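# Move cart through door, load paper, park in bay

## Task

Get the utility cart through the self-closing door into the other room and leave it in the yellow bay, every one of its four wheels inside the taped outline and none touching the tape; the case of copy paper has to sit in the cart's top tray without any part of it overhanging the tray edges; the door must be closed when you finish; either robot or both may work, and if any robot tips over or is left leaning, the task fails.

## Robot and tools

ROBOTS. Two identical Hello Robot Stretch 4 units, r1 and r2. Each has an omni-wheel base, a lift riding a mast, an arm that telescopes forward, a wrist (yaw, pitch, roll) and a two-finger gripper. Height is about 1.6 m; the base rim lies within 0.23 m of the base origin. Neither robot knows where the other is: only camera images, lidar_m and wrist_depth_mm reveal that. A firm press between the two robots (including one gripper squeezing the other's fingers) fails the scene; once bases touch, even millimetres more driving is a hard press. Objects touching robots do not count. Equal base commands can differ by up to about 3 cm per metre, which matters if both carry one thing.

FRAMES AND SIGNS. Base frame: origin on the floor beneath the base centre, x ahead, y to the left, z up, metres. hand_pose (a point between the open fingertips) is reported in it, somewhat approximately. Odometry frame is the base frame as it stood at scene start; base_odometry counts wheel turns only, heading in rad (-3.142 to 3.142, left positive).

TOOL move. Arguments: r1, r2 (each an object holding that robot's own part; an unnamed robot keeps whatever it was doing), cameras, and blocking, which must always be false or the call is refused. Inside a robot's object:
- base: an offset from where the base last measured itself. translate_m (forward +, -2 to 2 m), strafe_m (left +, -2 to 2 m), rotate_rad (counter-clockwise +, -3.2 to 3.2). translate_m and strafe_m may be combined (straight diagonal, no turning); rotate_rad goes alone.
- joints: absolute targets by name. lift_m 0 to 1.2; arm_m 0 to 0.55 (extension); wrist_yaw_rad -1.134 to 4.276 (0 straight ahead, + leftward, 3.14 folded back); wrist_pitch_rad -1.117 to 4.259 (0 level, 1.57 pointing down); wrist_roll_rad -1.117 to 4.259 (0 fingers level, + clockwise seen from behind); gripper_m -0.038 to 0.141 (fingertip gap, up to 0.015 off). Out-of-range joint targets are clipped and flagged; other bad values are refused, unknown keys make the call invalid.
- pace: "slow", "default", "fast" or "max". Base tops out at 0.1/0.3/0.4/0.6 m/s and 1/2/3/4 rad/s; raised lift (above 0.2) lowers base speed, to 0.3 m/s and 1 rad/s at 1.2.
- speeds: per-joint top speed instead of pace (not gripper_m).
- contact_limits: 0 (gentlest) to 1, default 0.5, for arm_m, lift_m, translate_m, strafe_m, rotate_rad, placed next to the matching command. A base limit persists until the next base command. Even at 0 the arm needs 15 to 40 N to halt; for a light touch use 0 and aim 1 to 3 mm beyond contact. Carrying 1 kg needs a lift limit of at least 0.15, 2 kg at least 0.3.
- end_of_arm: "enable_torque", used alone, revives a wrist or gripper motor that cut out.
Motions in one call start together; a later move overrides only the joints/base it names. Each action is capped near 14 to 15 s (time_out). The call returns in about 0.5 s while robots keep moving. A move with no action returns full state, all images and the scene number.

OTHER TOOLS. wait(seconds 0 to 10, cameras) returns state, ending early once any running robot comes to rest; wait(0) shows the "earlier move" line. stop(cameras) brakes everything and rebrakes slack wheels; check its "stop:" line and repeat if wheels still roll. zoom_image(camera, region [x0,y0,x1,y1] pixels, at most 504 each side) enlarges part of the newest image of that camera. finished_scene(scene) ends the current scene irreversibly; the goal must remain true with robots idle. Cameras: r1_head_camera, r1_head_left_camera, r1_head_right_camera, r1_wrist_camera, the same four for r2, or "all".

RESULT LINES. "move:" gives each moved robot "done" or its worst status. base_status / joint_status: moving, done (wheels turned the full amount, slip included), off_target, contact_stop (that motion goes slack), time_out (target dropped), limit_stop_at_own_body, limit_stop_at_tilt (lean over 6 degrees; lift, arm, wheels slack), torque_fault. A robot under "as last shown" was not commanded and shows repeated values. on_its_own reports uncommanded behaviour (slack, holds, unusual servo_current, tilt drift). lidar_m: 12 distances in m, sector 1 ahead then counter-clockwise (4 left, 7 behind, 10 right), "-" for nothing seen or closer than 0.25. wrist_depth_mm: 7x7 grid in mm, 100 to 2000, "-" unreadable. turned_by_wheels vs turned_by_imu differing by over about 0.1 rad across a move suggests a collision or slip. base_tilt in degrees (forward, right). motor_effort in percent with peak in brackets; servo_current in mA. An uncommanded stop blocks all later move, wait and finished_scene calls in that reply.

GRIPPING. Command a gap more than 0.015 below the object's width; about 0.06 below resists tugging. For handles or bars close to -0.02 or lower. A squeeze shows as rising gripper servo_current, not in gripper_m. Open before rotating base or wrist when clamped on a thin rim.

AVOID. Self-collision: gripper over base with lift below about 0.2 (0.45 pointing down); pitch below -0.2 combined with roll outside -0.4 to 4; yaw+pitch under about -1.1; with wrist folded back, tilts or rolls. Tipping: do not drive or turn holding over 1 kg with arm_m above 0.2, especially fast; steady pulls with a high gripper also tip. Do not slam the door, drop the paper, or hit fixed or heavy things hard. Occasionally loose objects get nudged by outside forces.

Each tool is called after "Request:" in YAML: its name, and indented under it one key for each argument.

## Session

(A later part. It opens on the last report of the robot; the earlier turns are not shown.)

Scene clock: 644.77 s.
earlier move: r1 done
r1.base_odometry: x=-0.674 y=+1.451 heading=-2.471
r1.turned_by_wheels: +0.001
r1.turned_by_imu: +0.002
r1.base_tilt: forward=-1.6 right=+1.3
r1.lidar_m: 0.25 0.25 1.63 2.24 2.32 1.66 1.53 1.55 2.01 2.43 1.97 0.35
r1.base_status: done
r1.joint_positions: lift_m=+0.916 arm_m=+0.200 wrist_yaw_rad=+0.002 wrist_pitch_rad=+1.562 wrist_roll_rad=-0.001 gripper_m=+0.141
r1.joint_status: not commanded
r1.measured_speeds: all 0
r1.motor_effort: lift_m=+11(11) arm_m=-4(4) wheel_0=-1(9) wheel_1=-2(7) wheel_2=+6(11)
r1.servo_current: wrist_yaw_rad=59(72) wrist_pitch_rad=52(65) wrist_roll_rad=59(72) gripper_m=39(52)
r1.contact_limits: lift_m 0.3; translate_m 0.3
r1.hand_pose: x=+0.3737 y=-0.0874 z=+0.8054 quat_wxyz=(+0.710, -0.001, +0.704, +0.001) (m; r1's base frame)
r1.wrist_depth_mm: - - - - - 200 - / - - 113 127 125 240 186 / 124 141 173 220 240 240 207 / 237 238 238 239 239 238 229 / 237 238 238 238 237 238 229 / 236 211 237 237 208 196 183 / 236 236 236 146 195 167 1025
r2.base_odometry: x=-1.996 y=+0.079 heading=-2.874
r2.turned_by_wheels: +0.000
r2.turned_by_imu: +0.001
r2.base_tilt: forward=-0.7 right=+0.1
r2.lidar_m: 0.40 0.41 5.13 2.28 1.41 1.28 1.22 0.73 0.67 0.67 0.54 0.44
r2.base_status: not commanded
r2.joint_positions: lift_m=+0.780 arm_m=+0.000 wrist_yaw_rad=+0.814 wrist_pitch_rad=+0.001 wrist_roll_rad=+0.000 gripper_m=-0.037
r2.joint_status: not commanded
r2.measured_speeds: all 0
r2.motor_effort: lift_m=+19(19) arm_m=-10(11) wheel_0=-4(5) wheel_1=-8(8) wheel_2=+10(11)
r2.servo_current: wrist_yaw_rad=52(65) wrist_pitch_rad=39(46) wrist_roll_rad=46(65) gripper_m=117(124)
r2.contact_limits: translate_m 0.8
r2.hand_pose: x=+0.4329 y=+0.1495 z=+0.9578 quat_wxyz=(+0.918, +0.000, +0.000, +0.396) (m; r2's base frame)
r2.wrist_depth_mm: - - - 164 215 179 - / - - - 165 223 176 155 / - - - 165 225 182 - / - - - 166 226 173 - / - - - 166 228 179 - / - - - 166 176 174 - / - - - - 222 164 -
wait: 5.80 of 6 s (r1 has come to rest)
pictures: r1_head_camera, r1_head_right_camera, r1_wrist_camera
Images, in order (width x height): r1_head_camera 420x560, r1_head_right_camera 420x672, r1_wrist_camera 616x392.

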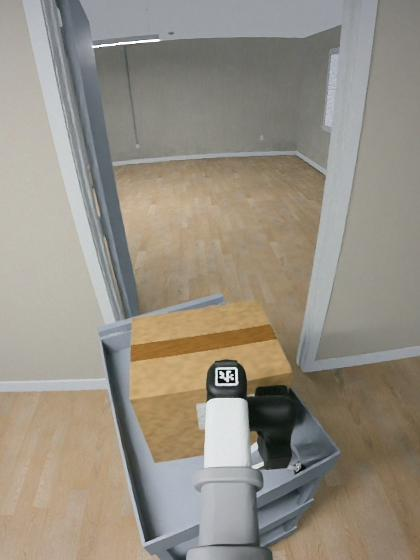

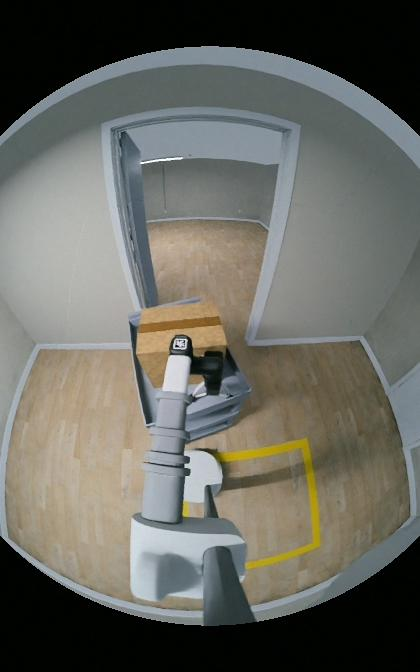

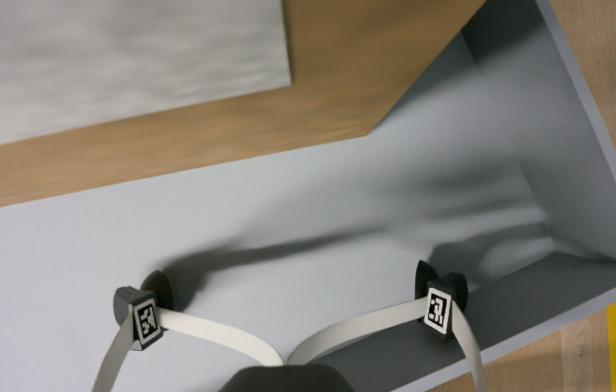

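Request:
move:
  blocking: false
  r2: {"joints":{"gripper_m":0.1}}
  r1: {"joints":{"wrist_yaw_rad":0.33},"speeds":{"wrist_yaw_rad":0.6}}

Request:
wait:
  seconds: 1

Request:
move:
  blocking: false
  r1: {"base":{"translate_m":-0.45,"strafe_m":-0.25},"pace":"slow"}

Request:
wait:
  seconds: 6.5
  cameras: ["r1_wrist_camera","r1_head_camera","r1_head_right_camera","r2_head_left_camera"]

Scene clock: 659.17 s.
move: r1 moving; r2 moving
r1.base_odometry: x=-0.674 y=+1.451 heading=-2.471
r1.turned_by_wheels: +0.000
r1.turned_by_imu: -0.001
r1.base_tilt: forward=-1.6 right=+1.3
r1.lidar_m: 0.25 0.25 1.63 2.27 2.30 1.66 1.51 1.55 2.00 2.44 2.01 0.33
r1.base_status: not commanded
r1.joint_positions: lift_m=+0.916 arm_m=+0.200 wrist_yaw_rad=+0.236 wrist_pitch_rad=+1.571 wrist_roll_rad=+0.000 gripper_m=+0.141
r1.joint_status: wrist_yaw_rad moving
r1.measured_speeds: translate_m=-0.001 strafe_m=+0.000 rotate_rad=-0.004 lift_m=+0.000 arm_m=-0.001 wrist_yaw_rad=+0.549 wrist_pitch_rad=+0.000 wrist_roll_rad=+0.000
r1.motor_effort: lift_m=+11(11) arm_m=-1(4) wheel_0=-1(1) wheel_1=-2(2) wheel_2=+2(6)
r1.servo_current: wrist_yaw_rad=98(104) wrist_pitch_rad=39(59) wrist_roll_rad=52(72) gripper_m=46(46)
r1.contact_limits: lift_m 0.3; translate_m 0.3
r1.hand_pose: x=+0.3913 y=-0.0850 z=+0.8054 quat_wxyz=(+0.702, -0.083, +0.702, +0.083) (m; r1's base frame)
r1.wrist_depth_mm: - - - - - - - / - - - - - - - / 151 154 174 151 205 236 207 / 234 235 235 235 235 236 222 / 235 236 235 236 236 236 228 / 234 206 235 236 236 204 228 / 235 235 235 145 218 184 178
r2.base_odometry: x=-1.996 y=+0.079 heading=-2.874
r2.turned_by_wheels: +0.000
r2.turned_by_imu: +0.000
r2.base_tilt: forward=-0.6 right=+0.1
r2.lidar_m: 0.40 0.42 5.13 2.33 1.44 1.27 1.23 0.75 0.66 0.68 0.55 0.42
r2.base_status: not commanded
r2.joint_positions: lift_m=+0.780 arm_m=+0.000 wrist_yaw_rad=+0.813 wrist_pitch_rad=+0.001 wrist_roll_rad=+0.000 gripper_m=-0.012
r2.joint_status: gripper_m moving
r2.measured_speeds: translate_m=+0.000 strafe_m=+0.000 rotate_rad=-0.001 lift_m=+0.000 arm_m=+0.000 wrist_yaw_rad=-0.008 wrist_pitch_rad=+0.000 wrist_roll_rad=+0.000
r2.motor_effort: lift_m=+19(19) arm_m=-10(11) wheel_0=-4(5) wheel_1=-7(8) wheel_2=+9(10)
r2.servo_current: wrist_yaw_rad=59(59) wrist_pitch_rad=46(46) wrist_roll_rad=39(59) gripper_m=91(124)
r2.contact_limits: translate_m 0.8
r2.hand_pose: x=+0.4331 y=+0.1493 z=+0.9578 quat_wxyz=(+0.919, +0.000, +0.000, +0.395) (m; r2's base frame)
r2.wrist_depth_mm: - - - 171 213 179 - / - - - 166 222 177 156 / - - - 167 224 182 - / - - - 169 225 178 - / - - - 170 220 179 - / - - - 168 181 179 - / - - 147 - 220 169 -
pictures: none

Scene clock: 659.80 s.
earlier move: r1 done; r2 moving
r1.base_odometry: x=-0.674 y=+1.451 heading=-2.471
r1.turned_by_wheels: +0.000
r1.turned_by_imu: +0.000
r1.base_tilt: forward=-1.6 right=+1.3
r1.lidar_m: 0.26 0.25 1.62 2.24 2.29 1.65 1.52 1.54 2.01 2.44 2.00 0.37
r1.base_status: not commanded
r1.joint_positions: lift_m=+0.916 arm_m=+0.200 wrist_yaw_rad=+0.322 wrist_pitch_rad=+1.571 wrist_roll_rad=+0.001 gripper_m=+0.141
r1.joint_status: all done
r1.measured_speeds: all 0
r1.motor_effort: lift_m=+11(11) arm_m=+4(4) wheel_0=-2(2) wheel_1=+0(2) wheel_2=-5(7)
r1.servo_current: wrist_yaw_rad=59(156) wrist_pitch_rad=33(59) wrist_roll_rad=39(72) gripper_m=39(46)
r1.contact_limits: lift_m 0.3; translate_m 0.3
r1.hand_pose: x=+0.3985 y=-0.0829 z=+0.8054 quat_wxyz=(+0.698, -0.113, +0.698, +0.113) (m; r1's base frame)
r1.wrist_depth_mm: - - - - - - - / - - - - - - - / 206 196 177 160 185 234 217 / 234 233 234 234 234 234 225 / 234 233 234 235 235 234 233 / 234 200 234 235 235 208 230 / 235 234 235 151 223 204 194
r2.base_odometry: x=-1.996 y=+0.080 heading=-2.874
r2.turned_by_wheels: +0.000
r2.turned_by_imu: +0.000
r2.base_tilt: forward=-0.6 right=+0.1
r2.lidar_m: 0.37 0.43 5.13 2.33 1.44 1.26 1.23 0.75 0.65 0.67 0.56 0.46
r2.base_status: not commanded
r2.joint_positions: lift_m=+0.780 arm_m=+0.000 wrist_yaw_rad=+0.812 wrist_pitch_rad=+0.001 wrist_roll_rad=+0.000 gripper_m=+0.063
r2.joint_status: gripper_m moving
r2.measured_speeds: all 0
r2.motor_effort: lift_m=+19(19) arm_m=-8(11) wheel_0=-5(5) wheel_1=-6(8) wheel_2=+1(10)
r2.servo_current: wrist_yaw_rad=59(72) wrist_pitch_rad=39(46) wrist_roll_rad=52(59) gripper_m=91(124)
r2.contact_limits: translate_m 0.8
r2.hand_pose: x=+0.4331 y=+0.1491 z=+0.9578 quat_wxyz=(+0.919, +0.000, +0.000, +0.395) (m; r2's base frame)
r2.wrist_depth_mm: - - - - 230 196 - / - - - - 233 197 170 / - - - - 236 199 171 / - - - - 236 200 - / - - - - 230 201 173 / - - 193 - 182 195 173 / - 1921 - - 241 190 -
wait: 0.63 of 1 s (r1 has come to rest)
pictures: none

Scene clock: 660.30 s.
earlier move: r2 moving
move: r1 moving
r1.base_odometry: x=-0.669 y=+1.464 heading=-2.472
r1.turned_by_wheels: +0.000
r1.turned_by_imu: +0.000
r1.base_tilt: forward=-1.6 right=+1.3
r1.lidar_m: 0.27 0.26 1.64 2.27 2.29 1.65 1.51 1.53 2.01 2.44 2.01 0.36
r1.base_status: translate_m moving; strafe_m moving
r1.joint_positions: lift_m=+0.916 arm_m=+0.200 wrist_yaw_rad=+0.327 wrist_pitch_rad=+1.571 wrist_roll_rad=+0.001 gripper_m=+0.141
r1.joint_status: not commanded
r1.measured_speeds: translate_m=-0.049 strafe_m=-0.027 rotate_rad=+0.001 lift_m=+0.000 arm_m=+0.000 wrist_yaw_rad=+0.002 wrist_pitch_rad=+0.000 wrist_roll_rad=+0.000
r1.motor_effort: lift_m=+11(11) arm_m=+4(4) wheel_0=-4(5) wheel_1=-7(7) wheel_2=+6(6)
r1.servo_current: wrist_yaw_rad=46(72) wrist_pitch_rad=39(46) wrist_roll_rad=59(65) gripper_m=39(46)
r1.contact_limits: lift_m 0.3
r1.hand_pose: x=+0.3990 y=-0.0828 z=+0.8054 quat_wxyz=(+0.698, -0.115, +0.698, +0.115) (m; r1's base frame)
r1.wrist_depth_mm: - - - - - - - / 133 119 125 113 - - - / 234 235 224 193 168 235 219 / 234 234 235 235 236 235 228 / 234 234 235 235 235 234 234 / 233 199 234 234 235 208 235 / 235 235 234 151 221 205 198
r2.base_odometry: x=-1.996 y=+0.080 heading=-2.874
r2.turned_by_wheels: +0.000
r2.turned_by_imu: +0.000
r2.base_tilt: forward=-0.7 right=+0.1
r2.lidar_m: 0.44 0.57 5.13 2.30 1.43 1.28 1.23 0.75 0.66 0.66 0.56 0.49
r2.base_status: not commanded
r2.joint_positions: lift_m=+0.780 arm_m=+0.000 wrist_yaw_rad=+0.812 wrist_pitch_rad=+0.001 wrist_roll_rad=+0.000 gripper_m=+0.098
r2.joint_status: gripper_m moving
r2.measured_speeds: all 0
r2.motor_effort: lift_m=+19(19) arm_m=-9(9) wheel_0=-4(5) wheel_1=-6(6) wheel_2=+1(2)
r2.servo_current: wrist_yaw_rad=52(65) wrist_pitch_rad=46(46) wrist_roll_rad=52(52) gripper_m=52(98)
r2.contact_limits: translate_m 0.8
r2.hand_pose: x=+0.4331 y=+0.1491 z=+0.9578 quat_wxyz=(+0.919, +0.000, +0.000, +0.395) (m; r2's base frame)
r2.wrist_depth_mm: - - - - 187 214 - / - - - - 190 216 186 / - - - - 190 218 186 / - - - - 192 219 188 / - - - - 194 220 183 / - - 196 - 191 208 189 / - - - - 255 220 189
pictures: none

Scene clock: 660.70 s.
earlier move: r1 moving; r2 done
r1.base_odometry: x=-0.657 y=+1.494 heading=-2.471
r1.turned_by_wheels: +0.000
r1.turned_by_imu: +0.000
r1.base_tilt: forward=-1.6 right=+1.3
r1.lidar_m: 0.30 0.29 1.67 2.28 2.33 1.62 1.47 1.51 1.95 2.43 2.07 0.41
r1.base_status: translate_m moving; strafe_m moving
r1.joint_positions: lift_m=+0.916 arm_m=+0.200 wrist_yaw_rad=+0.331 wrist_pitch_rad=+1.564 wrist_roll_rad=+0.000 gripper_m=+0.141
r1.joint_status: not commanded
r1.measured_speeds: translate_m=-0.087 strafe_m=-0.048 rotate_rad=+0.004 lift_m=+0.000 arm_m=+0.000 wrist_yaw_rad=+0.024 wrist_pitch_rad=-0.044 wrist_roll_rad=-0.015
r1.motor_effort: lift_m=+11(11) arm_m=+2(4) wheel_0=-4(5) wheel_1=-7(8) wheel_2=+10(10)
r1.servo_current: wrist_yaw_rad=59(72) wrist_pitch_rad=39(46) wrist_roll_rad=52(65) gripper_m=46(52)
r1.contact_limits: lift_m 0.3
r1.hand_pose: x=+0.4011 y=-0.0821 z=+0.8054 quat_wxyz=(+0.700, -0.116, +0.695, +0.117) (m; r1's base frame)
r1.wrist_depth_mm: 156 136 135 118 114 109 - / 236 228 198 180 158 236 217 / 236 236 235 236 236 236 220 / 235 236 236 236 235 236 226 / 235 236 235 234 236 236 228 / 235 201 235 235 234 197 217 / 196 186 182 151 181 178 175
r2.base_odometry: x=-1.996 y=+0.080 heading=-2.874
r2.turned_by_wheels: +0.000
r2.turned_by_imu: +0.000
r2.base_tilt: forward=-0.7 right=+0.1
r2.lidar_m: 0.43 0.55 5.12 2.30 1.42 1.28 1.23 0.77 0.65 0.66 0.58 0.45
r2.base_status: not commanded
r2.joint_positions: lift_m=+0.780 arm_m=+0.000 wrist_yaw_rad=+0.812 wrist_pitch_rad=+0.001 wrist_roll_rad=+0.000 gripper_m=+0.100
r2.joint_status: all done
r2.measured_speeds: all 0
r2.motor_effort: lift_m=+19(19) arm_m=-8(9) wheel_0=-4(5) wheel_1=-6(6) wheel_2=+1(2)
r2.servo_current: wrist_yaw_rad=59(65) wrist_pitch_rad=39(46) wrist_roll_rad=39(52) gripper_m=52(98)
r2.contact_limits: translate_m 0.8
r2.hand_pose: x=+0.4331 y=+0.1491 z=+0.9578 quat_wxyz=(+0.919, +0.000, +0.000, +0.395) (m; r2's base frame)
r2.wrist_depth_mm: - - - - 190 216 186 / - - - - 192 217 187 / - - - - 194 220 188 / - - - - 196 221 189 / - - - - 196 222 185 / - - 193 - 192 215 190 / - - - - 201 223 190
wait: 0.40 of 6.5 s (r2 has come to rest)
pictures: r1_head_camera, r1_head_right_camera, r1_wrist_camera, r2_head_left_camera
Images, in order (width x height): r1_head_camera 420x560, r1_head_right_camera 420x672, r1_wrist_camera 616x392, r2_head_left_camera 420x672.

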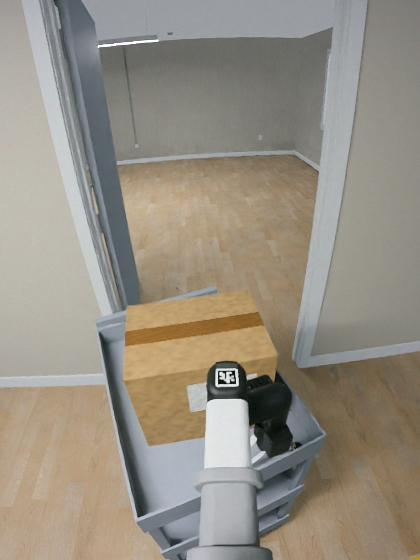

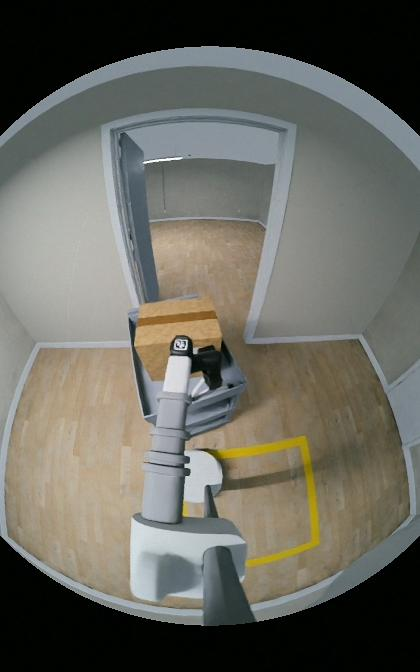

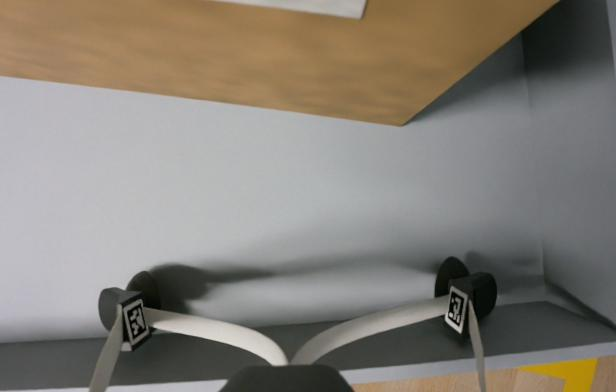

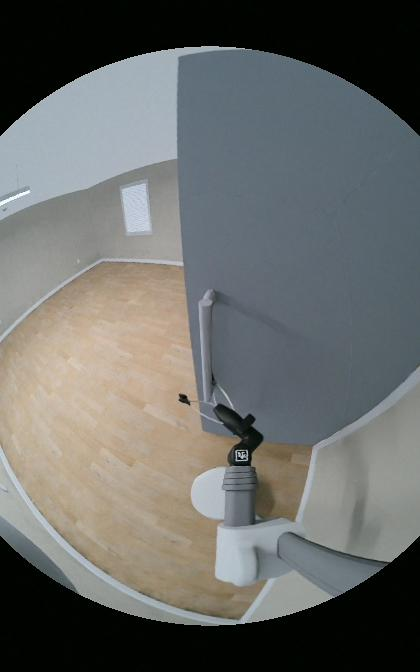

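Request:
wait:
  seconds: 5
  cameras: ["r1_wrist_camera","r1_head_camera","r1_head_right_camera","r2_head_left_camera"]

Scene clock: 666.10 s.
earlier move: r1 done
r1.base_odometry: x=-0.477 y=+1.926 heading=-2.471
r1.turned_by_wheels: +0.001
r1.turned_by_imu: +0.005
r1.base_tilt: forward=-1.6 right=+1.3
r1.lidar_m: 0.28 0.25 0.26 2.44 1.67 1.14 1.05 1.08 1.41 2.19 2.25 0.44
r1.base_status: done
r1.joint_positions: lift_m=+0.916 arm_m=+0.200 wrist_yaw_rad=+0.334 wrist_pitch_rad=+1.568 wrist_roll_rad=-0.002 gripper_m=+0.141
r1.joint_status: not commanded
r1.measured_speeds: all 0
r1.motor_effort: lift_m=+11(11) arm_m=+0(4) wheel_0=+6(11) wheel_1=-1(8) wheel_2=+7(15)
r1.servo_current: wrist_yaw_rad=39(78) wrist_pitch_rad=39(98) wrist_roll_rad=59(65) gripper_m=46(52)
r1.contact_limits: lift_m 0.3
r1.hand_pose: x=+0.4003 y=-0.0823 z=+0.8054 quat_wxyz=(+0.698, -0.118, +0.696, +0.118) (m; r1's base frame)
r1.wrist_depth_mm: - 172 240 237 1042 1042 1042 / 116 159 240 238 1025 1025 1008 / 171 203 239 238 1025 1025 1025 / 238 239 238 238 1025 1025 1042 / 239 238 239 238 1025 1025 1025 / 238 239 237 196 181 1008 1008 / 238 180 169 175 149 1025 1008
r2.base_odometry: x=-1.996 y=+0.080 heading=-2.874
r2.turned_by_wheels: +0.000
r2.turned_by_imu: +0.001
r2.base_tilt: forward=-0.7 right=+0.1
r2.lidar_m: 0.44 0.54 5.15 2.30 1.44 1.26 1.21 0.76 0.65 0.67 0.58 0.48
r2.base_status: not commanded
r2.joint_positions: lift_m=+0.780 arm_m=+0.000 wrist_yaw_rad=+0.812 wrist_pitch_rad=+0.001 wrist_roll_rad=+0.000 gripper_m=+0.100
r2.joint_status: all done
r2.measured_speeds: all 0
r2.motor_effort: lift_m=+19(19) arm_m=-9(9) wheel_0=-5(5) wheel_1=-6(6) wheel_2=+1(2)
r2.servo_current: wrist_yaw_rad=65(78) wrist_pitch_rad=46(46) wrist_roll_rad=46(59) gripper_m=59(98)
r2.contact_limits: translate_m 0.8
r2.hand_pose: x=+0.4331 y=+0.1491 z=+0.9578 quat_wxyz=(+0.919, +0.000, +0.000, +0.395) (m; r2's base frame)
r2.wrist_depth_mm: - - - - 190 216 185 / - - - - 191 217 186 / - - - - 193 220 187 / - - - - 196 221 190 / - - - - 196 221 185 / - - 193 - 191 216 191 / - - - - 200 224 191
wait: 1.77 of 5 s (r1 has come to rest)
pictures: r1_head_camera, r1_head_right_camera, r1_wrist_camera, r2_head_left_camera
Images, in order (width x height): r1_head_camera 420x560, r1_head_right_camera 420x672, r1_wrist_camera 616x392, r2_head_left_camera 420x672.

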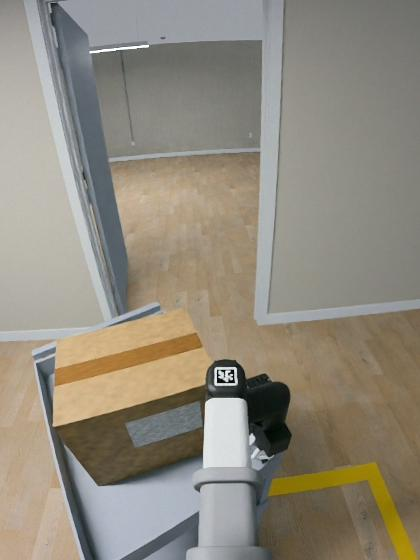

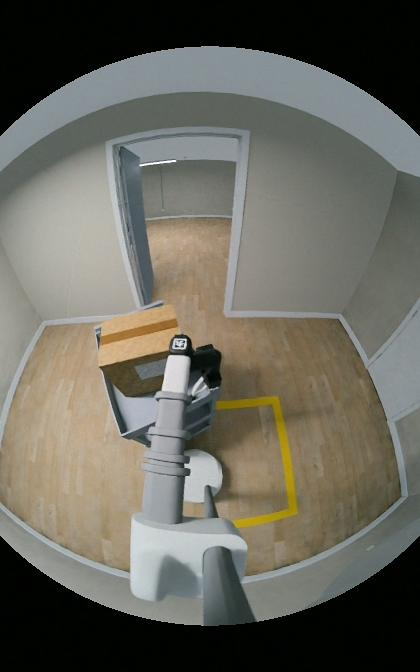

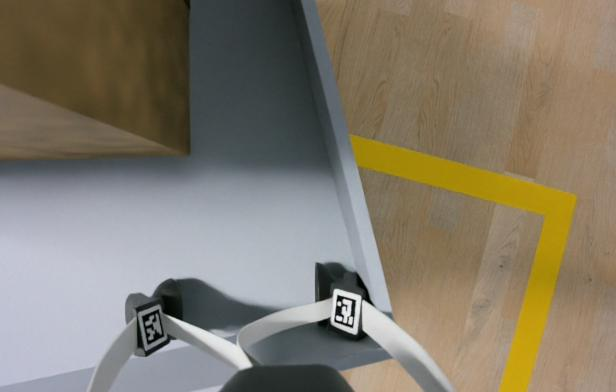

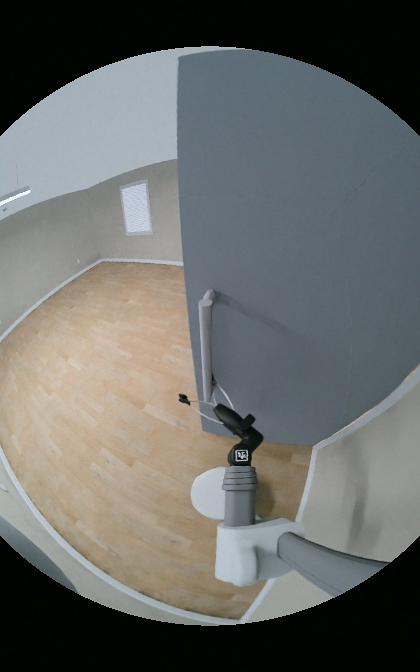

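Request:
move:
  blocking: false
  r1: {"base":{"translate_m":-0.27,"strafe_m":-0.05},"pace":"slow"}
  r2: {"base":{"translate_m":-0.12,"strafe_m":-0.1},"pace":"slow"}

Request:
wait:
  seconds: 2

Request:
wait:
  seconds: 5
  cameras: ["r1_wrist_camera","r1_head_camera","r1_head_right_camera","r2_head_left_camera"]

Scene clock: 684.23 s.
move: r1 moving; r2 moving
r1.base_odometry: x=-0.469 y=+1.936 heading=-2.469
r1.turned_by_wheels: +0.001
r1.turned_by_imu: +0.001
r1.base_tilt: forward=-1.6 right=+1.2
r1.lidar_m: 0.27 0.25 0.28 2.46 1.70 1.14 1.04 1.06 1.39 2.22 2.28 0.42
r1.base_status: translate_m moving; strafe_m moving
r1.joint_positions: lift_m=+0.916 arm_m=+0.200 wrist_yaw_rad=+0.334 wrist_pitch_rad=+1.563 wrist_roll_rad=-0.002 gripper_m=+0.141
r1.joint_status: not commanded
r1.measured_speeds: translate_m=-0.049 strafe_m=-0.009 rotate_rad=-0.001 lift_m=+0.000 arm_m=+0.000 wrist_yaw_rad=+0.000 wrist_pitch_rad=-0.010 wrist_roll_rad=+0.000
r1.motor_effort: lift_m=+11(11) arm_m=+2(4) wheel_0=+6(7) wheel_1=-3(5) wheel_2=+13(14)
r1.servo_current: wrist_yaw_rad=39(65) wrist_pitch_rad=46(52) wrist_roll_rad=46(65) gripper_m=46(46)
r1.contact_limits: lift_m 0.3
r1.hand_pose: x=+0.4015 y=-0.0819 z=+0.8054 quat_wxyz=(+0.700, -0.118, +0.695, +0.119) (m; r1's base frame)
r1.wrist_depth_mm: - 163 241 241 1025 1042 1025 / 117 151 241 240 1025 1025 1042 / 185 194 240 239 1025 1025 1025 / 240 239 239 239 1008 1008 1008 / 237 238 237 238 238 1025 1008 / 239 236 238 202 183 1008 1025 / 237 178 172 172 154 1025 991
r2.base_odometry: x=-1.988 y=+0.090 heading=-2.874
r2.turned_by_wheels: +0.001
r2.turned_by_imu: +0.001
r2.base_tilt: forward=-0.6 right=+0.0
r2.lidar_m: 0.44 0.45 5.14 2.33 1.44 1.27 1.20 0.74 0.66 0.67 0.57 0.48
r2.base_status: translate_m moving; strafe_m moving
r2.joint_positions: lift_m=+0.780 arm_m=+0.000 wrist_yaw_rad=+0.812 wrist_pitch_rad=+0.001 wrist_roll_rad=+0.000 gripper_m=+0.100
r2.joint_status: not commanded
r2.measured_speeds: translate_m=-0.040 strafe_m=-0.034 rotate_rad=+0.003 lift_m=+0.000 arm_m=+0.000 wrist_yaw_rad=+0.008 wrist_pitch_rad=+0.000 wrist_roll_rad=+0.000
r2.motor_effort: lift_m=+19(19) arm_m=-9(9) wheel_0=+3(5) wheel_1=-11(13) wheel_2=+14(14)
r2.servo_current: wrist_yaw_rad=52(65) wrist_pitch_rad=39(46) wrist_roll_rad=46(59) gripper_m=59(59)
r2.hand_pose: x=+0.4330 y=+0.1491 z=+0.9578 quat_wxyz=(+0.919, +0.000, +0.000, +0.395) (m; r2's base frame)
r2.wrist_depth_mm: - - - - 195 217 - / - - - - 195 220 189 / - - - - 196 221 190 / - - - - 199 224 190 / - - - - 200 224 191 / - - 196 - 196 218 192 / - - - - 259 217 191
pictures: none

Scene clock: 686.23 s.
earlier move: r1 moving; r2 moving
r1.base_odometry: x=-0.345 y=+2.078 heading=-2.471
r1.turned_by_wheels: -0.001
r1.turned_by_imu: -0.001
r1.base_tilt: forward=-1.6 right=+1.3
r1.lidar_m: 0.27 0.25 0.27 2.49 1.39 0.93 0.84 0.86 1.15 2.22 2.24 0.42
r1.base_status: translate_m moving; strafe_m moving
r1.joint_positions: lift_m=+0.916 arm_m=+0.200 wrist_yaw_rad=+0.334 wrist_pitch_rad=+1.563 wrist_roll_rad=-0.002 gripper_m=+0.141
r1.joint_status: not commanded
r1.measured_speeds: translate_m=-0.098 strafe_m=-0.018 rotate_rad=-0.004 lift_m=+0.000 arm_m=+0.000 wrist_yaw_rad=+0.000 wrist_pitch_rad=+0.000 wrist_roll_rad=+0.000
r1.motor_effort: lift_m=+11(11) arm_m=-3(4) wheel_0=-4(7) wheel_1=-5(6) wheel_2=+8(15)
r1.servo_current: wrist_yaw_rad=52(65) wrist_pitch_rad=52(59) wrist_roll_rad=46(65) gripper_m=46(52)
r1.contact_limits: lift_m 0.3
r1.hand_pose: x=+0.4016 y=-0.0819 z=+0.8054 quat_wxyz=(+0.700, -0.118, +0.695, +0.119) (m; r1's base frame)
r1.wrist_depth_mm: - - 173 244 208 1060 1060 / 117 129 145 243 218 1042 1042 / 220 222 224 241 241 1042 1060 / 240 241 240 241 242 1042 1025 / 240 240 240 239 239 189 1042 / 238 239 210 240 187 172 1042 / 236 198 196 142 175 170 1042
r2.base_odometry: x=-1.906 y=+0.208 heading=-2.874
r2.turned_by_wheels: +0.000
r2.turned_by_imu: +0.000
r2.base_tilt: forward=-0.7 right=+0.0
r2.lidar_m: 0.87 4.33 5.26 2.16 1.35 1.19 0.98 0.61 0.53 0.54 0.67 0.79
r2.base_status: translate_m moving; strafe_m moving
r2.joint_positions: lift_m=+0.780 arm_m=+0.000 wrist_yaw_rad=+0.817 wrist_pitch_rad=+0.001 wrist_roll_rad=+0.000 gripper_m=+0.100
r2.joint_status: not commanded
r2.measured_speeds: translate_m=-0.001 strafe_m=-0.001 rotate_rad=+0.000 lift_m=+0.000 arm_m=+0.000 wrist_yaw_rad=+0.000 wrist_pitch_rad=+0.000 wrist_roll_rad=+0.000
r2.motor_effort: lift_m=+19(19) arm_m=-7(9) wheel_0=+5(8) wheel_1=-4(13) wheel_2=+5(14)
r2.servo_current: wrist_yaw_rad=46(65) wrist_pitch_rad=46(46) wrist_roll_rad=39(59) gripper_m=46(59)
r2.hand_pose: x=+0.4322 y=+0.1505 z=+0.9578 quat_wxyz=(+0.918, +0.000, +0.000, +0.397) (m; r2's base frame)
r2.wrist_depth_mm: - - - - - - - / - - - - - - - / - - - - - - - / - - - - - - - / - - - - - - - / - - 195 - 195 - - / - - - - - 1921 -
wait: 2.00 s; no rest
pictures: none

Scene clock: 686.50 s.
earlier move: r1 moving; r2 done
r1.base_odometry: x=-0.328 y=+2.098 heading=-2.471
r1.turned_by_wheels: +0.000
r1.turned_by_imu: +0.000
r1.base_tilt: forward=-1.6 right=+1.2
r1.lidar_m: 0.28 0.26 0.25 2.48 1.35 0.90 0.82 0.84 1.08 2.20 2.21 0.40
r1.base_status: translate_m moving; strafe_m moving
r1.joint_positions: lift_m=+0.916 arm_m=+0.200 wrist_yaw_rad=+0.334 wrist_pitch_rad=+1.563 wrist_roll_rad=-0.002 gripper_m=+0.141
r1.joint_status: not commanded
r1.measured_speeds: translate_m=-0.098 strafe_m=-0.018 rotate_rad=+0.002 lift_m=+0.000 arm_m=+0.000 wrist_yaw_rad=+0.000 wrist_pitch_rad=+0.000 wrist_roll_rad=+0.000
r1.motor_effort: lift_m=+11(11) arm_m=-3(4) wheel_0=-3(7) wheel_1=-4(6) wheel_2=+7(15)
r1.servo_current: wrist_yaw_rad=52(65) wrist_pitch_rad=46(59) wrist_roll_rad=52(65) gripper_m=39(52)
r1.contact_limits: lift_m 0.3
r1.hand_pose: x=+0.4016 y=-0.0819 z=+0.8054 quat_wxyz=(+0.700, -0.118, +0.695, +0.119) (m; r1's base frame)
r1.wrist_depth_mm: - - 138 243 213 1025 1060 / 117 129 130 243 231 1060 1025 / 221 222 222 242 241 180 1025 / 240 240 241 241 243 186 1025 / 240 238 239 240 241 187 1042 / 236 238 196 239 191 178 1008 / 236 189 200 146 179 1042 1042
r2.base_odometry: x=-1.906 y=+0.208 heading=-2.874
r2.turned_by_wheels: +0.000
r2.turned_by_imu: +0.000
r2.base_tilt: forward=-0.7 right=+0.0
r2.lidar_m: 0.94 4.31 5.26 2.18 1.32 1.20 1.00 0.61 0.53 0.53 0.65 0.81
r2.base_status: done
r2.joint_positions: lift_m=+0.780 arm_m=+0.000 wrist_yaw_rad=+0.817 wrist_pitch_rad=+0.001 wrist_roll_rad=+0.000 gripper_m=+0.100
r2.joint_status: not commanded
r2.measured_speeds: all 0
r2.motor_effort: lift_m=+19(19) arm_m=-7(9) wheel_0=+3(8) wheel_1=-4(13) wheel_2=+5(14)
r2.servo_current: wrist_yaw_rad=39(65) wrist_pitch_rad=39(46) wrist_roll_rad=39(59) gripper_m=52(59)
r2.hand_pose: x=+0.4322 y=+0.1505 z=+0.9578 quat_wxyz=(+0.918, +0.000, +0.000, +0.397) (m; r2's base frame)
r2.wrist_depth_mm: - - - - - - - / - - - - - - - / - - - - - - - / - - - - - - - / - - - - - - - / - - 195 - 195 - - / - - - - - 1983 -
wait: 0.27 of 5 s (r2 has come to rest)
pictures: r1_head_camera, r1_head_right_camera, r1_wrist_camera, r2_head_left_camera
Images, in order (width x height): r1_head_camera 420x560, r1_head_right_camera 420x672, r1_wrist_camera 616x392, r2_head_left_camera 420x672.

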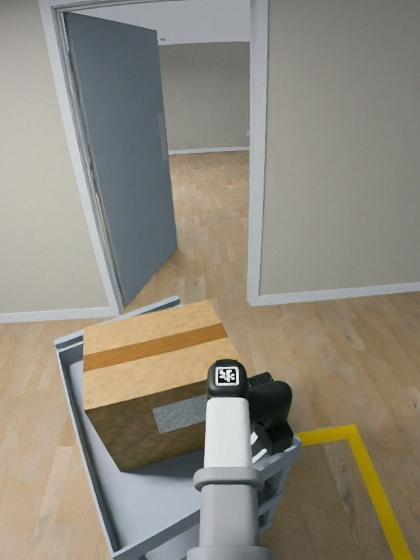

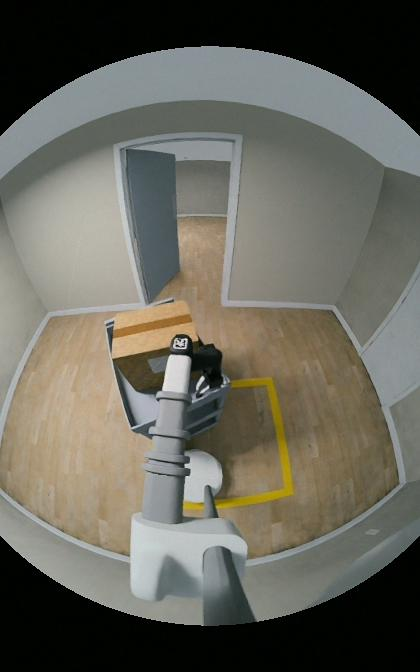

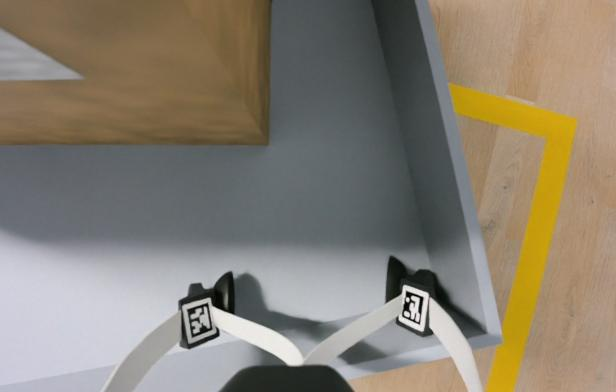

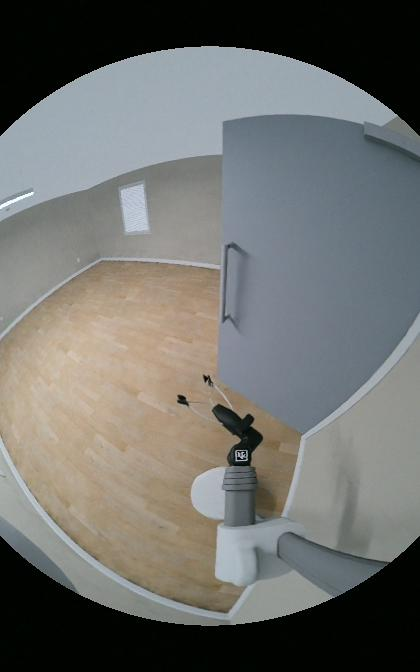

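Request:
move:
  blocking: false
  r1: {"base":{"translate_m":-0.25,"strafe_m":-0.15},"pace":"slow"}

Request:
wait:
  seconds: 5
  cameras: ["r1_wrist_camera","r1_head_camera","r1_head_right_camera"]

Scene clock: 693.33 s.
earlier move: r1 done
move: r1 moving
r1.base_odometry: x=-0.292 y=+2.147 heading=-2.470
r1.turned_by_wheels: +0.001
r1.turned_by_imu: +0.000
r1.base_tilt: forward=-1.6 right=+1.2
r1.lidar_m: 0.26 0.25 0.30 2.49 1.23 0.82 0.76 0.78 1.03 2.21 2.24 0.42
r1.base_status: translate_m moving; strafe_m moving
r1.joint_positions: lift_m=+0.916 arm_m=+0.200 wrist_yaw_rad=+0.334 wrist_pitch_rad=+1.559 wrist_roll_rad=-0.002 gripper_m=+0.141
r1.joint_status: not commanded
r1.measured_speeds: translate_m=-0.049 strafe_m=-0.028 rotate_rad=+0.001 lift_m=+0.000 arm_m=+0.000 wrist_yaw_rad=+0.000 wrist_pitch_rad=-0.008 wrist_roll_rad=+0.000
r1.motor_effort: lift_m=+11(11) arm_m=-4(4) wheel_0=+3(5) wheel_1=-6(7) wheel_2=+10(12)
r1.servo_current: wrist_yaw_rad=39(72) wrist_pitch_rad=59(65) wrist_roll_rad=39(59) gripper_m=39(46)
r1.contact_limits: lift_m 0.3
r1.hand_pose: x=+0.4027 y=-0.0815 z=+0.8054 quat_wxyz=(+0.701, -0.118, +0.693, +0.119) (m; r1's base frame)
r1.wrist_depth_mm: - - - 245 242 1042 1078 / 131 131 131 245 243 188 1042 / 242 241 241 242 243 187 1042 / 239 241 241 241 242 189 1025 / 240 240 238 240 241 193 1025 / 237 238 200 239 194 176 1025 / 236 185 204 151 176 1025 1008
r2: as last shown
r2.turned_by_imu: +0.001
r2.lidar_m: 3.56 4.29 5.28 2.17 1.36 1.17 0.98 0.59 0.51 0.54 0.67 1.28
r2.motor_effort: lift_m=+19(19) arm_m=-8(8) wheel_0=+3(4) wheel_1=-4(4) wheel_2=+5(5)
r2.servo_current: wrist_yaw_rad=46(59) wrist_pitch_rad=39(39) wrist_roll_rad=46(65) gripper_m=46(52)
r2.wrist_depth_mm: - - - - - - - / - - - - - - - / - - - - - - - / - - - - - - - / - - - - - - - / - - 195 - 195 - - / - - - - - - -
pictures: none

Scene clock: 696.90 s.
earlier move: r1 done
r1.base_odometry: x=-0.195 y=+2.406 heading=-2.470
r1.turned_by_wheels: +0.000
r1.turned_by_imu: -0.001
r1.base_tilt: forward=-1.6 right=+1.2
r1.lidar_m: 0.29 0.27 0.30 2.61 0.85 0.57 0.51 0.53 0.69 1.62 2.10 0.40
r1.base_status: done
r1.joint_positions: lift_m=+0.916 arm_m=+0.200 wrist_yaw_rad=+0.334 wrist_pitch_rad=+1.561 wrist_roll_rad=-0.002 gripper_m=+0.141
r1.joint_status: not commanded
r1.measured_speeds: all 0
r1.motor_effort: lift_m=+11(11) arm_m=-3(4) wheel_0=+7(9) wheel_1=-3(9) wheel_2=+5(12)
r1.servo_current: wrist_yaw_rad=52(72) wrist_pitch_rad=59(72) wrist_roll_rad=39(65) gripper_m=46(52)
r1.contact_limits: lift_m 0.3
r1.hand_pose: x=+0.4023 y=-0.0816 z=+0.8054 quat_wxyz=(+0.701, -0.118, +0.694, +0.119) (m; r1's base frame)
r1.wrist_depth_mm: - - 171 244 200 1025 1042 / 132 117 174 243 192 1042 1025 / 239 234 241 242 215 1025 1025 / 240 240 241 241 224 1042 1042 / 239 240 239 241 224 1025 1025 / 239 238 238 238 190 1025 1025 / 237 192 188 169 169 1025 1025
r2.base_odometry: x=-1.906 y=+0.208 heading=-2.874
r2.turned_by_wheels: +0.000
r2.turned_by_imu: +0.001
r2.base_tilt: forward=-0.7 right=+0.1
r2.lidar_m: 3.56 4.33 5.28 2.19 1.35 1.19 0.99 0.63 0.51 0.52 0.63 1.26
r2.base_status: not commanded
r2.joint_positions: lift_m=+0.780 arm_m=+0.000 wrist_yaw_rad=+0.817 wrist_pitch_rad=+0.001 wrist_roll_rad=+0.000 gripper_m=+0.100
r2.joint_status: not commanded
r2.measured_speeds: all 0
r2.motor_effort: lift_m=+19(19) arm_m=-7(8) wheel_0=+4(4) wheel_1=-4(4) wheel_2=+5(5)
r2.servo_current: wrist_yaw_rad=46(59) wrist_pitch_rad=46(46) wrist_roll_rad=52(65) gripper_m=46(59)
r2.hand_pose: x=+0.4322 y=+0.1505 z=+0.9578 quat_wxyz=(+0.918, +0.000, +0.000, +0.397) (m; r2's base frame)
r2.wrist_depth_mm: - - - - - - - / - - - - - - - / - - - - - - - / - - - - - - - / - - - - - - - / - - 195 - 195 - - / - - - - - 1983 -
wait: 3.57 of 5 s (r1 has come to rest)
pictures: r1_head_camera, r1_head_right_camera, r1_wrist_camera
Images, in order (width x height): r1_head_camera 420x560, r1_head_right_camera 420x672, r1_wrist_camera 616x392.

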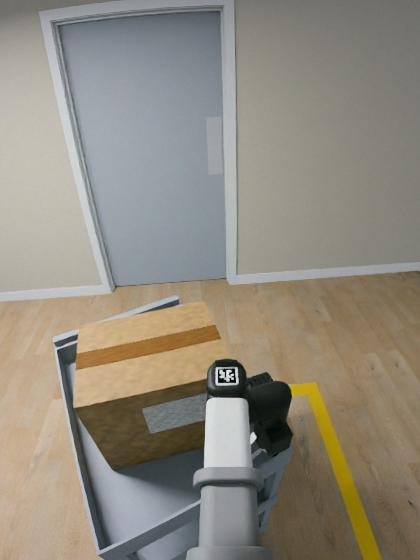

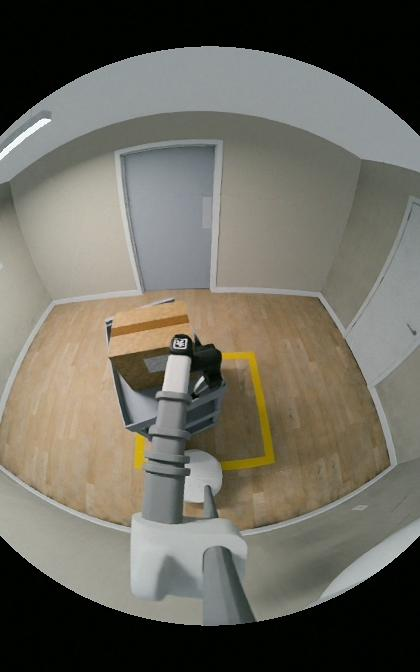

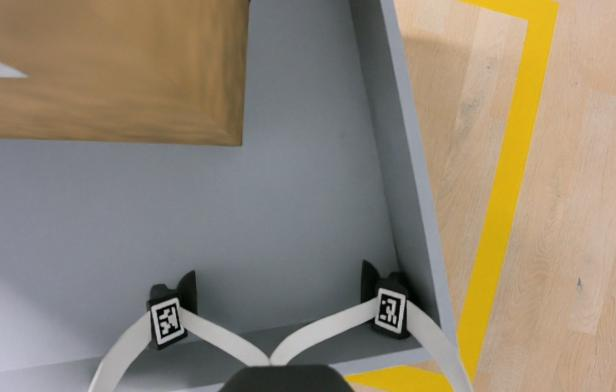

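Request:
move:
  blocking: false
  r1: {"joints":{"lift_m":1.08}}

Request:
wait:
  seconds: 2

Request:
move:
  blocking: false
  r1: {"base":{"translate_m":-0.12},"joints":{"arm_m":0.0}}

Request:
wait:
  seconds: 2

Request:
move:
  blocking: false
  r1: {"base":{"strafe_m":1.1}}

Request:
wait:
  seconds: 6
  cameras: ["r1_head_camera","r1_head_right_camera"]

Scene clock: 729.47 s.
move: r1 moving
r1.base_odometry: x=-0.195 y=+2.406 heading=-2.470
r1.turned_by_wheels: +0.000
r1.turned_by_imu: +0.000
r1.base_tilt: forward=-1.6 right=+1.3
r1.lidar_m: 0.27 0.25 0.27 2.60 0.85 0.57 0.51 0.51 0.73 1.60 2.12 0.36
r1.base_status: not commanded
r1.joint_positions: lift_m=+0.952 arm_m=+0.200 wrist_yaw_rad=+0.334 wrist_pitch_rad=+1.561 wrist_roll_rad=-0.002 gripper_m=+0.141
r1.joint_status: lift_m moving
r1.measured_speeds: translate_m=+0.000 strafe_m=+0.000 rotate_rad=+0.000 lift_m=+0.147 arm_m=+0.000 wrist_yaw_rad=+0.000 wrist_pitch_rad=+0.000 wrist_roll_rad=+0.000
r1.motor_effort: lift_m=+27(27) arm_m=-4(4) wheel_0=+6(7) wheel_1=-2(3) wheel_2=+5(5)
r1.servo_current: wrist_yaw_rad=52(65) wrist_pitch_rad=52(59) wrist_roll_rad=52(65) gripper_m=46(52)
r1.hand_pose: x=+0.4023 y=-0.0816 z=+0.8423 quat_wxyz=(+0.701, -0.118, +0.694, +0.119) (m; r1's base frame)
r1.wrist_depth_mm: - - 181 267 239 1042 1042 / 126 124 166 268 239 1060 1060 / 247 231 265 267 243 1060 1060 / 267 268 268 270 264 1042 1042 / 268 267 267 267 242 1042 1042 / 266 266 216 266 192 1060 1078 / 253 196 198 157 197 1078 1042
r2: as last shown
r2.turned_by_imu: +0.000
r2.base_tilt: forward=-0.7 right=+0.0
r2.lidar_m: 3.56 4.29 5.27 2.17 1.33 1.20 0.97 0.60 0.53 0.54 0.66 1.29
r2.servo_current: wrist_yaw_rad=46(52) wrist_pitch_rad=39(46) wrist_roll_rad=46(52) gripper_m=52(52)
r2.wrist_depth_mm: - - - - - - - / - - - - - - - / - - - - - - - / - - - - - - - / - - - - - - - / - - 195 - 195 - - / - - - - - 1921 -
pictures: none

Scene clock: 730.73 s.
earlier move: r1 done
r1.base_odometry: x=-0.195 y=+2.406 heading=-2.471
r1.turned_by_wheels: -0.001
r1.turned_by_imu: -0.001
r1.base_tilt: forward=-1.6 right=+1.3
r1.lidar_m: 0.28 0.25 0.28 2.61 0.83 0.56 0.51 0.54 0.70 1.61 2.13 0.37
r1.base_status: not commanded
r1.joint_positions: lift_m=+1.080 arm_m=+0.200 wrist_yaw_rad=+0.333 wrist_pitch_rad=+1.568 wrist_roll_rad=-0.002 gripper_m=+0.141
r1.joint_status: all done
r1.measured_speeds: all 0
r1.motor_effort: lift_m=+24(27) arm_m=-3(4) wheel_0=+3(7) wheel_1=-2(3) wheel_2=+1(5)
r1.servo_current: wrist_yaw_rad=33(72) wrist_pitch_rad=39(65) wrist_roll_rad=52(72) gripper_m=46(52)
r1.hand_pose: x=+0.4003 y=-0.0823 z=+0.9694 quat_wxyz=(+0.698, -0.118, +0.696, +0.118) (m; r1's base frame)
r1.wrist_depth_mm: 119 119 211 397 1182 1182 1182 / 119 119 186 394 1182 1182 1182 / 236 234 290 394 1205 1182 1182 / 399 397 394 399 1182 1160 1182 / 397 397 397 394 1182 1182 1182 / 397 210 336 976 1182 196 1182 / 1160 1182 960 144 1160 1182 1182
r2.base_odometry: x=-1.906 y=+0.208 heading=-2.874
r2.turned_by_wheels: +0.000
r2.turned_by_imu: +0.000
r2.base_tilt: forward=-0.7 right=+0.0
r2.lidar_m: 3.57 4.28 5.26 2.18 1.37 1.19 0.98 0.60 0.53 0.53 0.67 1.29
r2.base_status: not commanded
r2.joint_positions: lift_m=+0.780 arm_m=+0.000 wrist_yaw_rad=+0.817 wrist_pitch_rad=+0.001 wrist_roll_rad=+0.000 gripper_m=+0.100
r2.joint_status: not commanded
r2.measured_speeds: all 0
r2.motor_effort: lift_m=+19(19) arm_m=-7(8) wheel_0=+4(4) wheel_1=-4(4) wheel_2=+5(5)
r2.servo_current: wrist_yaw_rad=46(65) wrist_pitch_rad=39(52) wrist_roll_rad=39(59) gripper_m=52(59)
r2.hand_pose: x=+0.4322 y=+0.1505 z=+0.9578 quat_wxyz=(+0.918, +0.000, +0.000, +0.397) (m; r2's base frame)
r2.wrist_depth_mm: - - - - - - - / - - - - - - - / - - - - - - - / - - - - - - - / - - - - - - - / - - 196 - 195 - - / - - - - - 1983 -
wait: 1.27 of 2 s (r1 has come to rest)
pictures: none

Scene clock: 731.23 s.
move: r1 moving
r1.base_odometry: x=-0.170 y=+2.426 heading=-2.471
r1.turned_by_wheels: +0.000
r1.turned_by_imu: +0.000
r1.base_tilt: forward=-1.5 right=+1.3
r1.lidar_m: 0.31 0.28 0.30 2.62 0.81 0.53 0.49 0.51 0.67 1.51 2.13 0.43
r1.base_status: translate_m moving
r1.joint_positions: lift_m=+1.080 arm_m=+0.149 wrist_yaw_rad=+0.333 wrist_pitch_rad=+1.568 wrist_roll_rad=-0.002 gripper_m=+0.141
r1.joint_status: arm_m moving
r1.measured_speeds: translate_m=-0.122 strafe_m=+0.000 rotate_rad=+0.002 lift_m=+0.000 arm_m=-0.195 wrist_yaw_rad=+0.000 wrist_pitch_rad=+0.000 wrist_roll_rad=+0.000
r1.motor_effort: lift_m=+24(24) arm_m=-4(7) wheel_0=-6(9) wheel_1=-5(7) wheel_2=+8(9)
r1.servo_current: wrist_yaw_rad=46(52) wrist_pitch_rad=46(52) wrist_roll_rad=59(59) gripper_m=46(46)
r1.hand_pose: x=+0.3495 y=-0.0824 z=+0.9694 quat_wxyz=(+0.698, -0.118, +0.696, +0.118) (m; r1's base frame)
r1.wrist_depth_mm: 241 224 223 397 1182 1182 1182 / 347 343 343 397 397 1205 1182 / 397 402 397 397 397 1182 1205 / 394 397 399 397 397 1182 1205 / 397 394 991 1182 1182 1160 1160 / 1182 210 976 976 1182 196 1182 / 1182 1182 991 144 1182 1182 1182
r2: as last shown
r2.base_tilt: forward=-0.7 right=+0.1
r2.lidar_m: 3.59 4.29 5.28 2.16 1.35 1.18 0.98 0.62 0.53 0.53 0.68 1.26
r2.motor_effort: lift_m=+19(19) arm_m=-7(8) wheel_0=+3(4) wheel_1=-4(5) wheel_2=+5(5)
r2.servo_current: wrist_yaw_rad=59(59) wrist_pitch_rad=39(46) wrist_roll_rad=46(59) gripper_m=52(59)
r2.wrist_depth_mm: - - - - - - - / - - - - - - - / - - - - - - - / - - - - - - - / - - - - - - - / - - 195 - 196 - - / - - - - - 1921 -
pictures: none

Scene clock: 732.43 s.
earlier move: r1 done
r1.base_odometry: x=-0.101 y=+2.481 heading=-2.471
r1.turned_by_wheels: +0.000
r1.turned_by_imu: +0.000
r1.base_tilt: forward=-1.6 right=+1.3
r1.lidar_m: 0.39 0.35 2.81 2.58 0.65 0.43 0.40 0.43 0.59 1.24 2.17 0.53
r1.base_status: done
r1.joint_positions: lift_m=+1.080 arm_m=+0.000 wrist_yaw_rad=+0.332 wrist_pitch_rad=+1.568 wrist_roll_rad=-0.002 gripper_m=+0.141
r1.joint_status: all done
r1.measured_speeds: all 0
r1.motor_effort: lift_m=+24(24) arm_m=-4(8) wheel_0=-3(9) wheel_1=-2(7) wheel_2=-1(9)
r1.servo_current: wrist_yaw_rad=39(59) wrist_pitch_rad=39(52) wrist_roll_rad=59(59) gripper_m=46(46)
r1.hand_pose: x=+0.2002 y=-0.0824 z=+0.9694 quat_wxyz=(+0.698, -0.118, +0.696, +0.118) (m; r1's base frame)
r1.wrist_depth_mm: 349 382 394 - 1182 1160 1182 / 1182 1182 - - 1182 1182 1182 / 1160 1182 1205 1205 1182 1160 1160 / 1182 1205 1160 1182 1160 1182 1182 / 1182 1182 976 960 1182 1160 1182 / 1182 211 976 991 1182 196 1182 / 1182 1182 1205 143 1205 1205 1205
r2.base_odometry: x=-1.906 y=+0.208 heading=-2.874
r2.turned_by_wheels: +0.000
r2.turned_by_imu: +0.000
r2.base_tilt: forward=-0.7 right=+0.1
r2.lidar_m: 3.55 4.33 5.27 2.17 1.36 1.19 0.99 0.60 0.52 0.55 0.66 1.28
r2.base_status: not commanded
r2.joint_positions: lift_m=+0.780 arm_m=+0.000 wrist_yaw_rad=+0.817 wrist_pitch_rad=+0.001 wrist_roll_rad=+0.000 gripper_m=+0.100
r2.joint_status: not commanded
r2.measured_speeds: all 0
r2.motor_effort: lift_m=+19(19) arm_m=-7(8) wheel_0=+4(4) wheel_1=-4(5) wheel_2=+5(5)
r2.servo_current: wrist_yaw_rad=39(59) wrist_pitch_rad=39(46) wrist_roll_rad=52(59) gripper_m=52(59)
r2.hand_pose: x=+0.4322 y=+0.1505 z=+0.9578 quat_wxyz=(+0.918, +0.000, +0.000, +0.397) (m; r2's base frame)
r2.wrist_depth_mm: - - - - - - - / - - - - - - - / - - - - - - - / - - - - - - - / - - - - - - - / - - 195 - 195 - - / - - - - - 1983 -
wait: 1.20 of 2 s (r1 has come to rest)
pictures: none

Scene clock: 732.93 s.
move: r1 moving
r1.base_odometry: x=-0.078 y=+2.453 heading=-2.471
r1.turned_by_wheels: +0.000
r1.turned_by_imu: +0.000
r1.base_tilt: forward=-1.6 right=+1.3
r1.lidar_m: 0.36 0.33 2.77 2.54 0.67 0.45 0.41 0.42 0.54 1.28 2.20 0.51
r1.base_status: strafe_m moving
r1.joint_positions: lift_m=+1.080 arm_m=+0.000 wrist_yaw_rad=+0.332 wrist_pitch_rad=+1.568 wrist_roll_rad=-0.002 gripper_m=+0.141
r1.joint_status: not commanded
r1.measured_speeds: translate_m=+0.001 strafe_m=+0.142 rotate_rad=-0.003 lift_m=+0.000 arm_m=+0.000 wrist_yaw_rad=+0.000 wrist_pitch_rad=+0.000 wrist_roll_rad=+0.000
r1.motor_effort: lift_m=+24(24) arm_m=-4(4) wheel_0=-10(11) wheel_1=+7(9) wheel_2=+0(1)
r1.servo_current: wrist_yaw_rad=39(65) wrist_pitch_rad=46(52) wrist_roll_rad=33(52) gripper_m=39(46)
r1.hand_pose: x=+0.2002 y=-0.0824 z=+0.9694 quat_wxyz=(+0.698, -0.118, +0.696, +0.118) (m; r1's base frame)
r1.wrist_depth_mm: 349 357 377 - 640 1205 1205 / 1182 654 - - 1160 1182 1160 / 1182 1182 1160 1182 1182 1205 1182 / 1182 1182 1182 1205 1205 1182 1182 / 1182 1205 991 991 1182 1205 1160 / 1182 211 960 991 1182 196 1205 / 1182 1182 1182 144 1182 1182 1205
r2: as last shown
r2.lidar_m: 3.57 4.30 5.28 2.17 1.36 1.20 1.00 0.61 0.53 0.52 0.66 1.28
r2.motor_effort: lift_m=+19(19) arm_m=-8(8) wheel_0=+4(4) wheel_1=-4(4) wheel_2=+5(5)
r2.servo_current: wrist_yaw_rad=46(52) wrist_pitch_rad=33(46) wrist_roll_rad=46(59) gripper_m=46(65)
pictures: none

Scene clock: 737.43 s.
earlier move: r1 done
r1.base_odometry: x=+0.583 y=+1.619 heading=-2.471
r1.turned_by_wheels: +0.000
r1.turned_by_imu: +0.006
r1.base_tilt: forward=-1.6 right=+1.3
r1.lidar_m: 2.27 2.32 1.61 1.51 0.79 0.54 0.50 0.52 0.69 1.57 0.85 0.88
r1.base_status: done
r1.joint_positions: lift_m=+1.080 arm_m=+0.000 wrist_yaw_rad=+0.332 wrist_pitch_rad=+1.568 wrist_roll_rad=-0.002 gripper_m=+0.141
r1.joint_status: not commanded
r1.measured_speeds: all 0
r1.motor_effort: lift_m=+23(24) arm_m=-4(5) wheel_0=+0(11) wheel_1=-1(10) wheel_2=+0(2)
r1.servo_current: wrist_yaw_rad=52(65) wrist_pitch_rad=39(52) wrist_roll_rad=46(72) gripper_m=33(52)
r1.hand_pose: x=+0.2002 y=-0.0824 z=+0.9694 quat_wxyz=(+0.698, -0.118, +0.696, +0.118) (m; r1's base frame)
r1.wrist_depth_mm: 1182 1182 1182 1182 1160 1182 1182 / 1205 1160 1182 1182 1182 1160 - / 1182 1205 1182 1160 1182 1182 1205 / 1182 1182 1160 1182 1182 1182 1182 / 1182 1182 976 991 1182 1205 1229 / 1229 210 976 976 1205 196 1182 / 1205 1182 1182 143 1182 1160 1160
r2.base_odometry: x=-1.906 y=+0.208 heading=-2.874
r2.turned_by_wheels: +0.000
r2.turned_by_imu: +0.001
r2.base_tilt: forward=-0.6 right=+0.1
r2.lidar_m: 3.58 4.31 5.26 2.22 1.37 1.19 1.02 0.59 0.52 0.53 0.68 1.27
r2.base_status: not commanded
r2.joint_positions: lift_m=+0.780 arm_m=+0.000 wrist_yaw_rad=+0.817 wrist_pitch_rad=+0.001 wrist_roll_rad=+0.000 gripper_m=+0.100
r2.joint_status: not commanded
r2.measured_speeds: all 0
r2.motor_effort: lift_m=+19(19) arm_m=-7(8) wheel_0=+4(4) wheel_1=-4(4) wheel_2=+4(5)
r2.servo_current: wrist_yaw_rad=46(65) wrist_pitch_rad=39(52) wrist_roll_rad=39(65) gripper_m=59(65)
r2.hand_pose: x=+0.4322 y=+0.1505 z=+0.9578 quat_wxyz=(+0.918, +0.000, +0.000, +0.397) (m; r2's base frame)
r2.wrist_depth_mm: - - - - - - - / - - - - - - - / - - - - - - - / - - - - - - - / - - - - - - - / - - 195 - 195 - - / - - - - - 1983 -
wait: 4.50 of 6 s (r1 has come to rest)
pictures: r1_head_camera, r1_head_right_camera
Images, in order (width x height): r1_head_camera 420x560, r1_head_right_camera 420x672.

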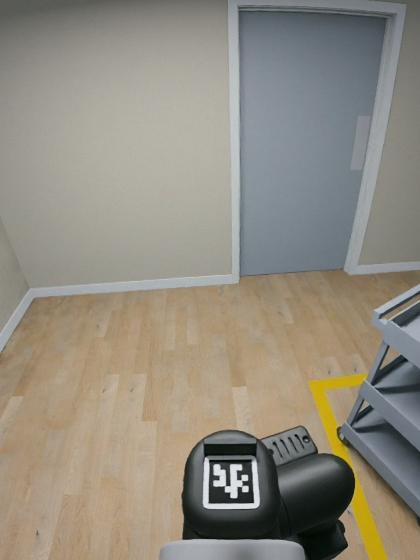

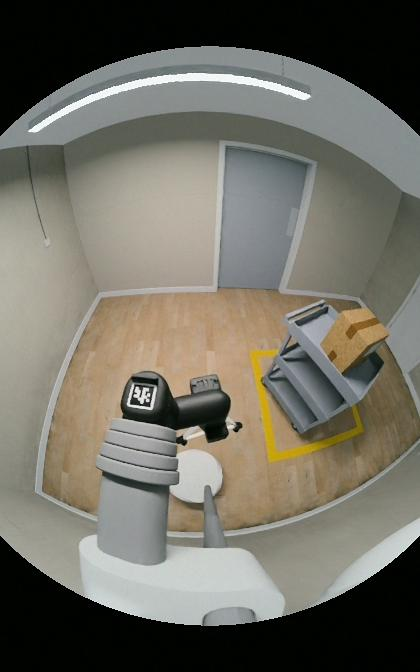

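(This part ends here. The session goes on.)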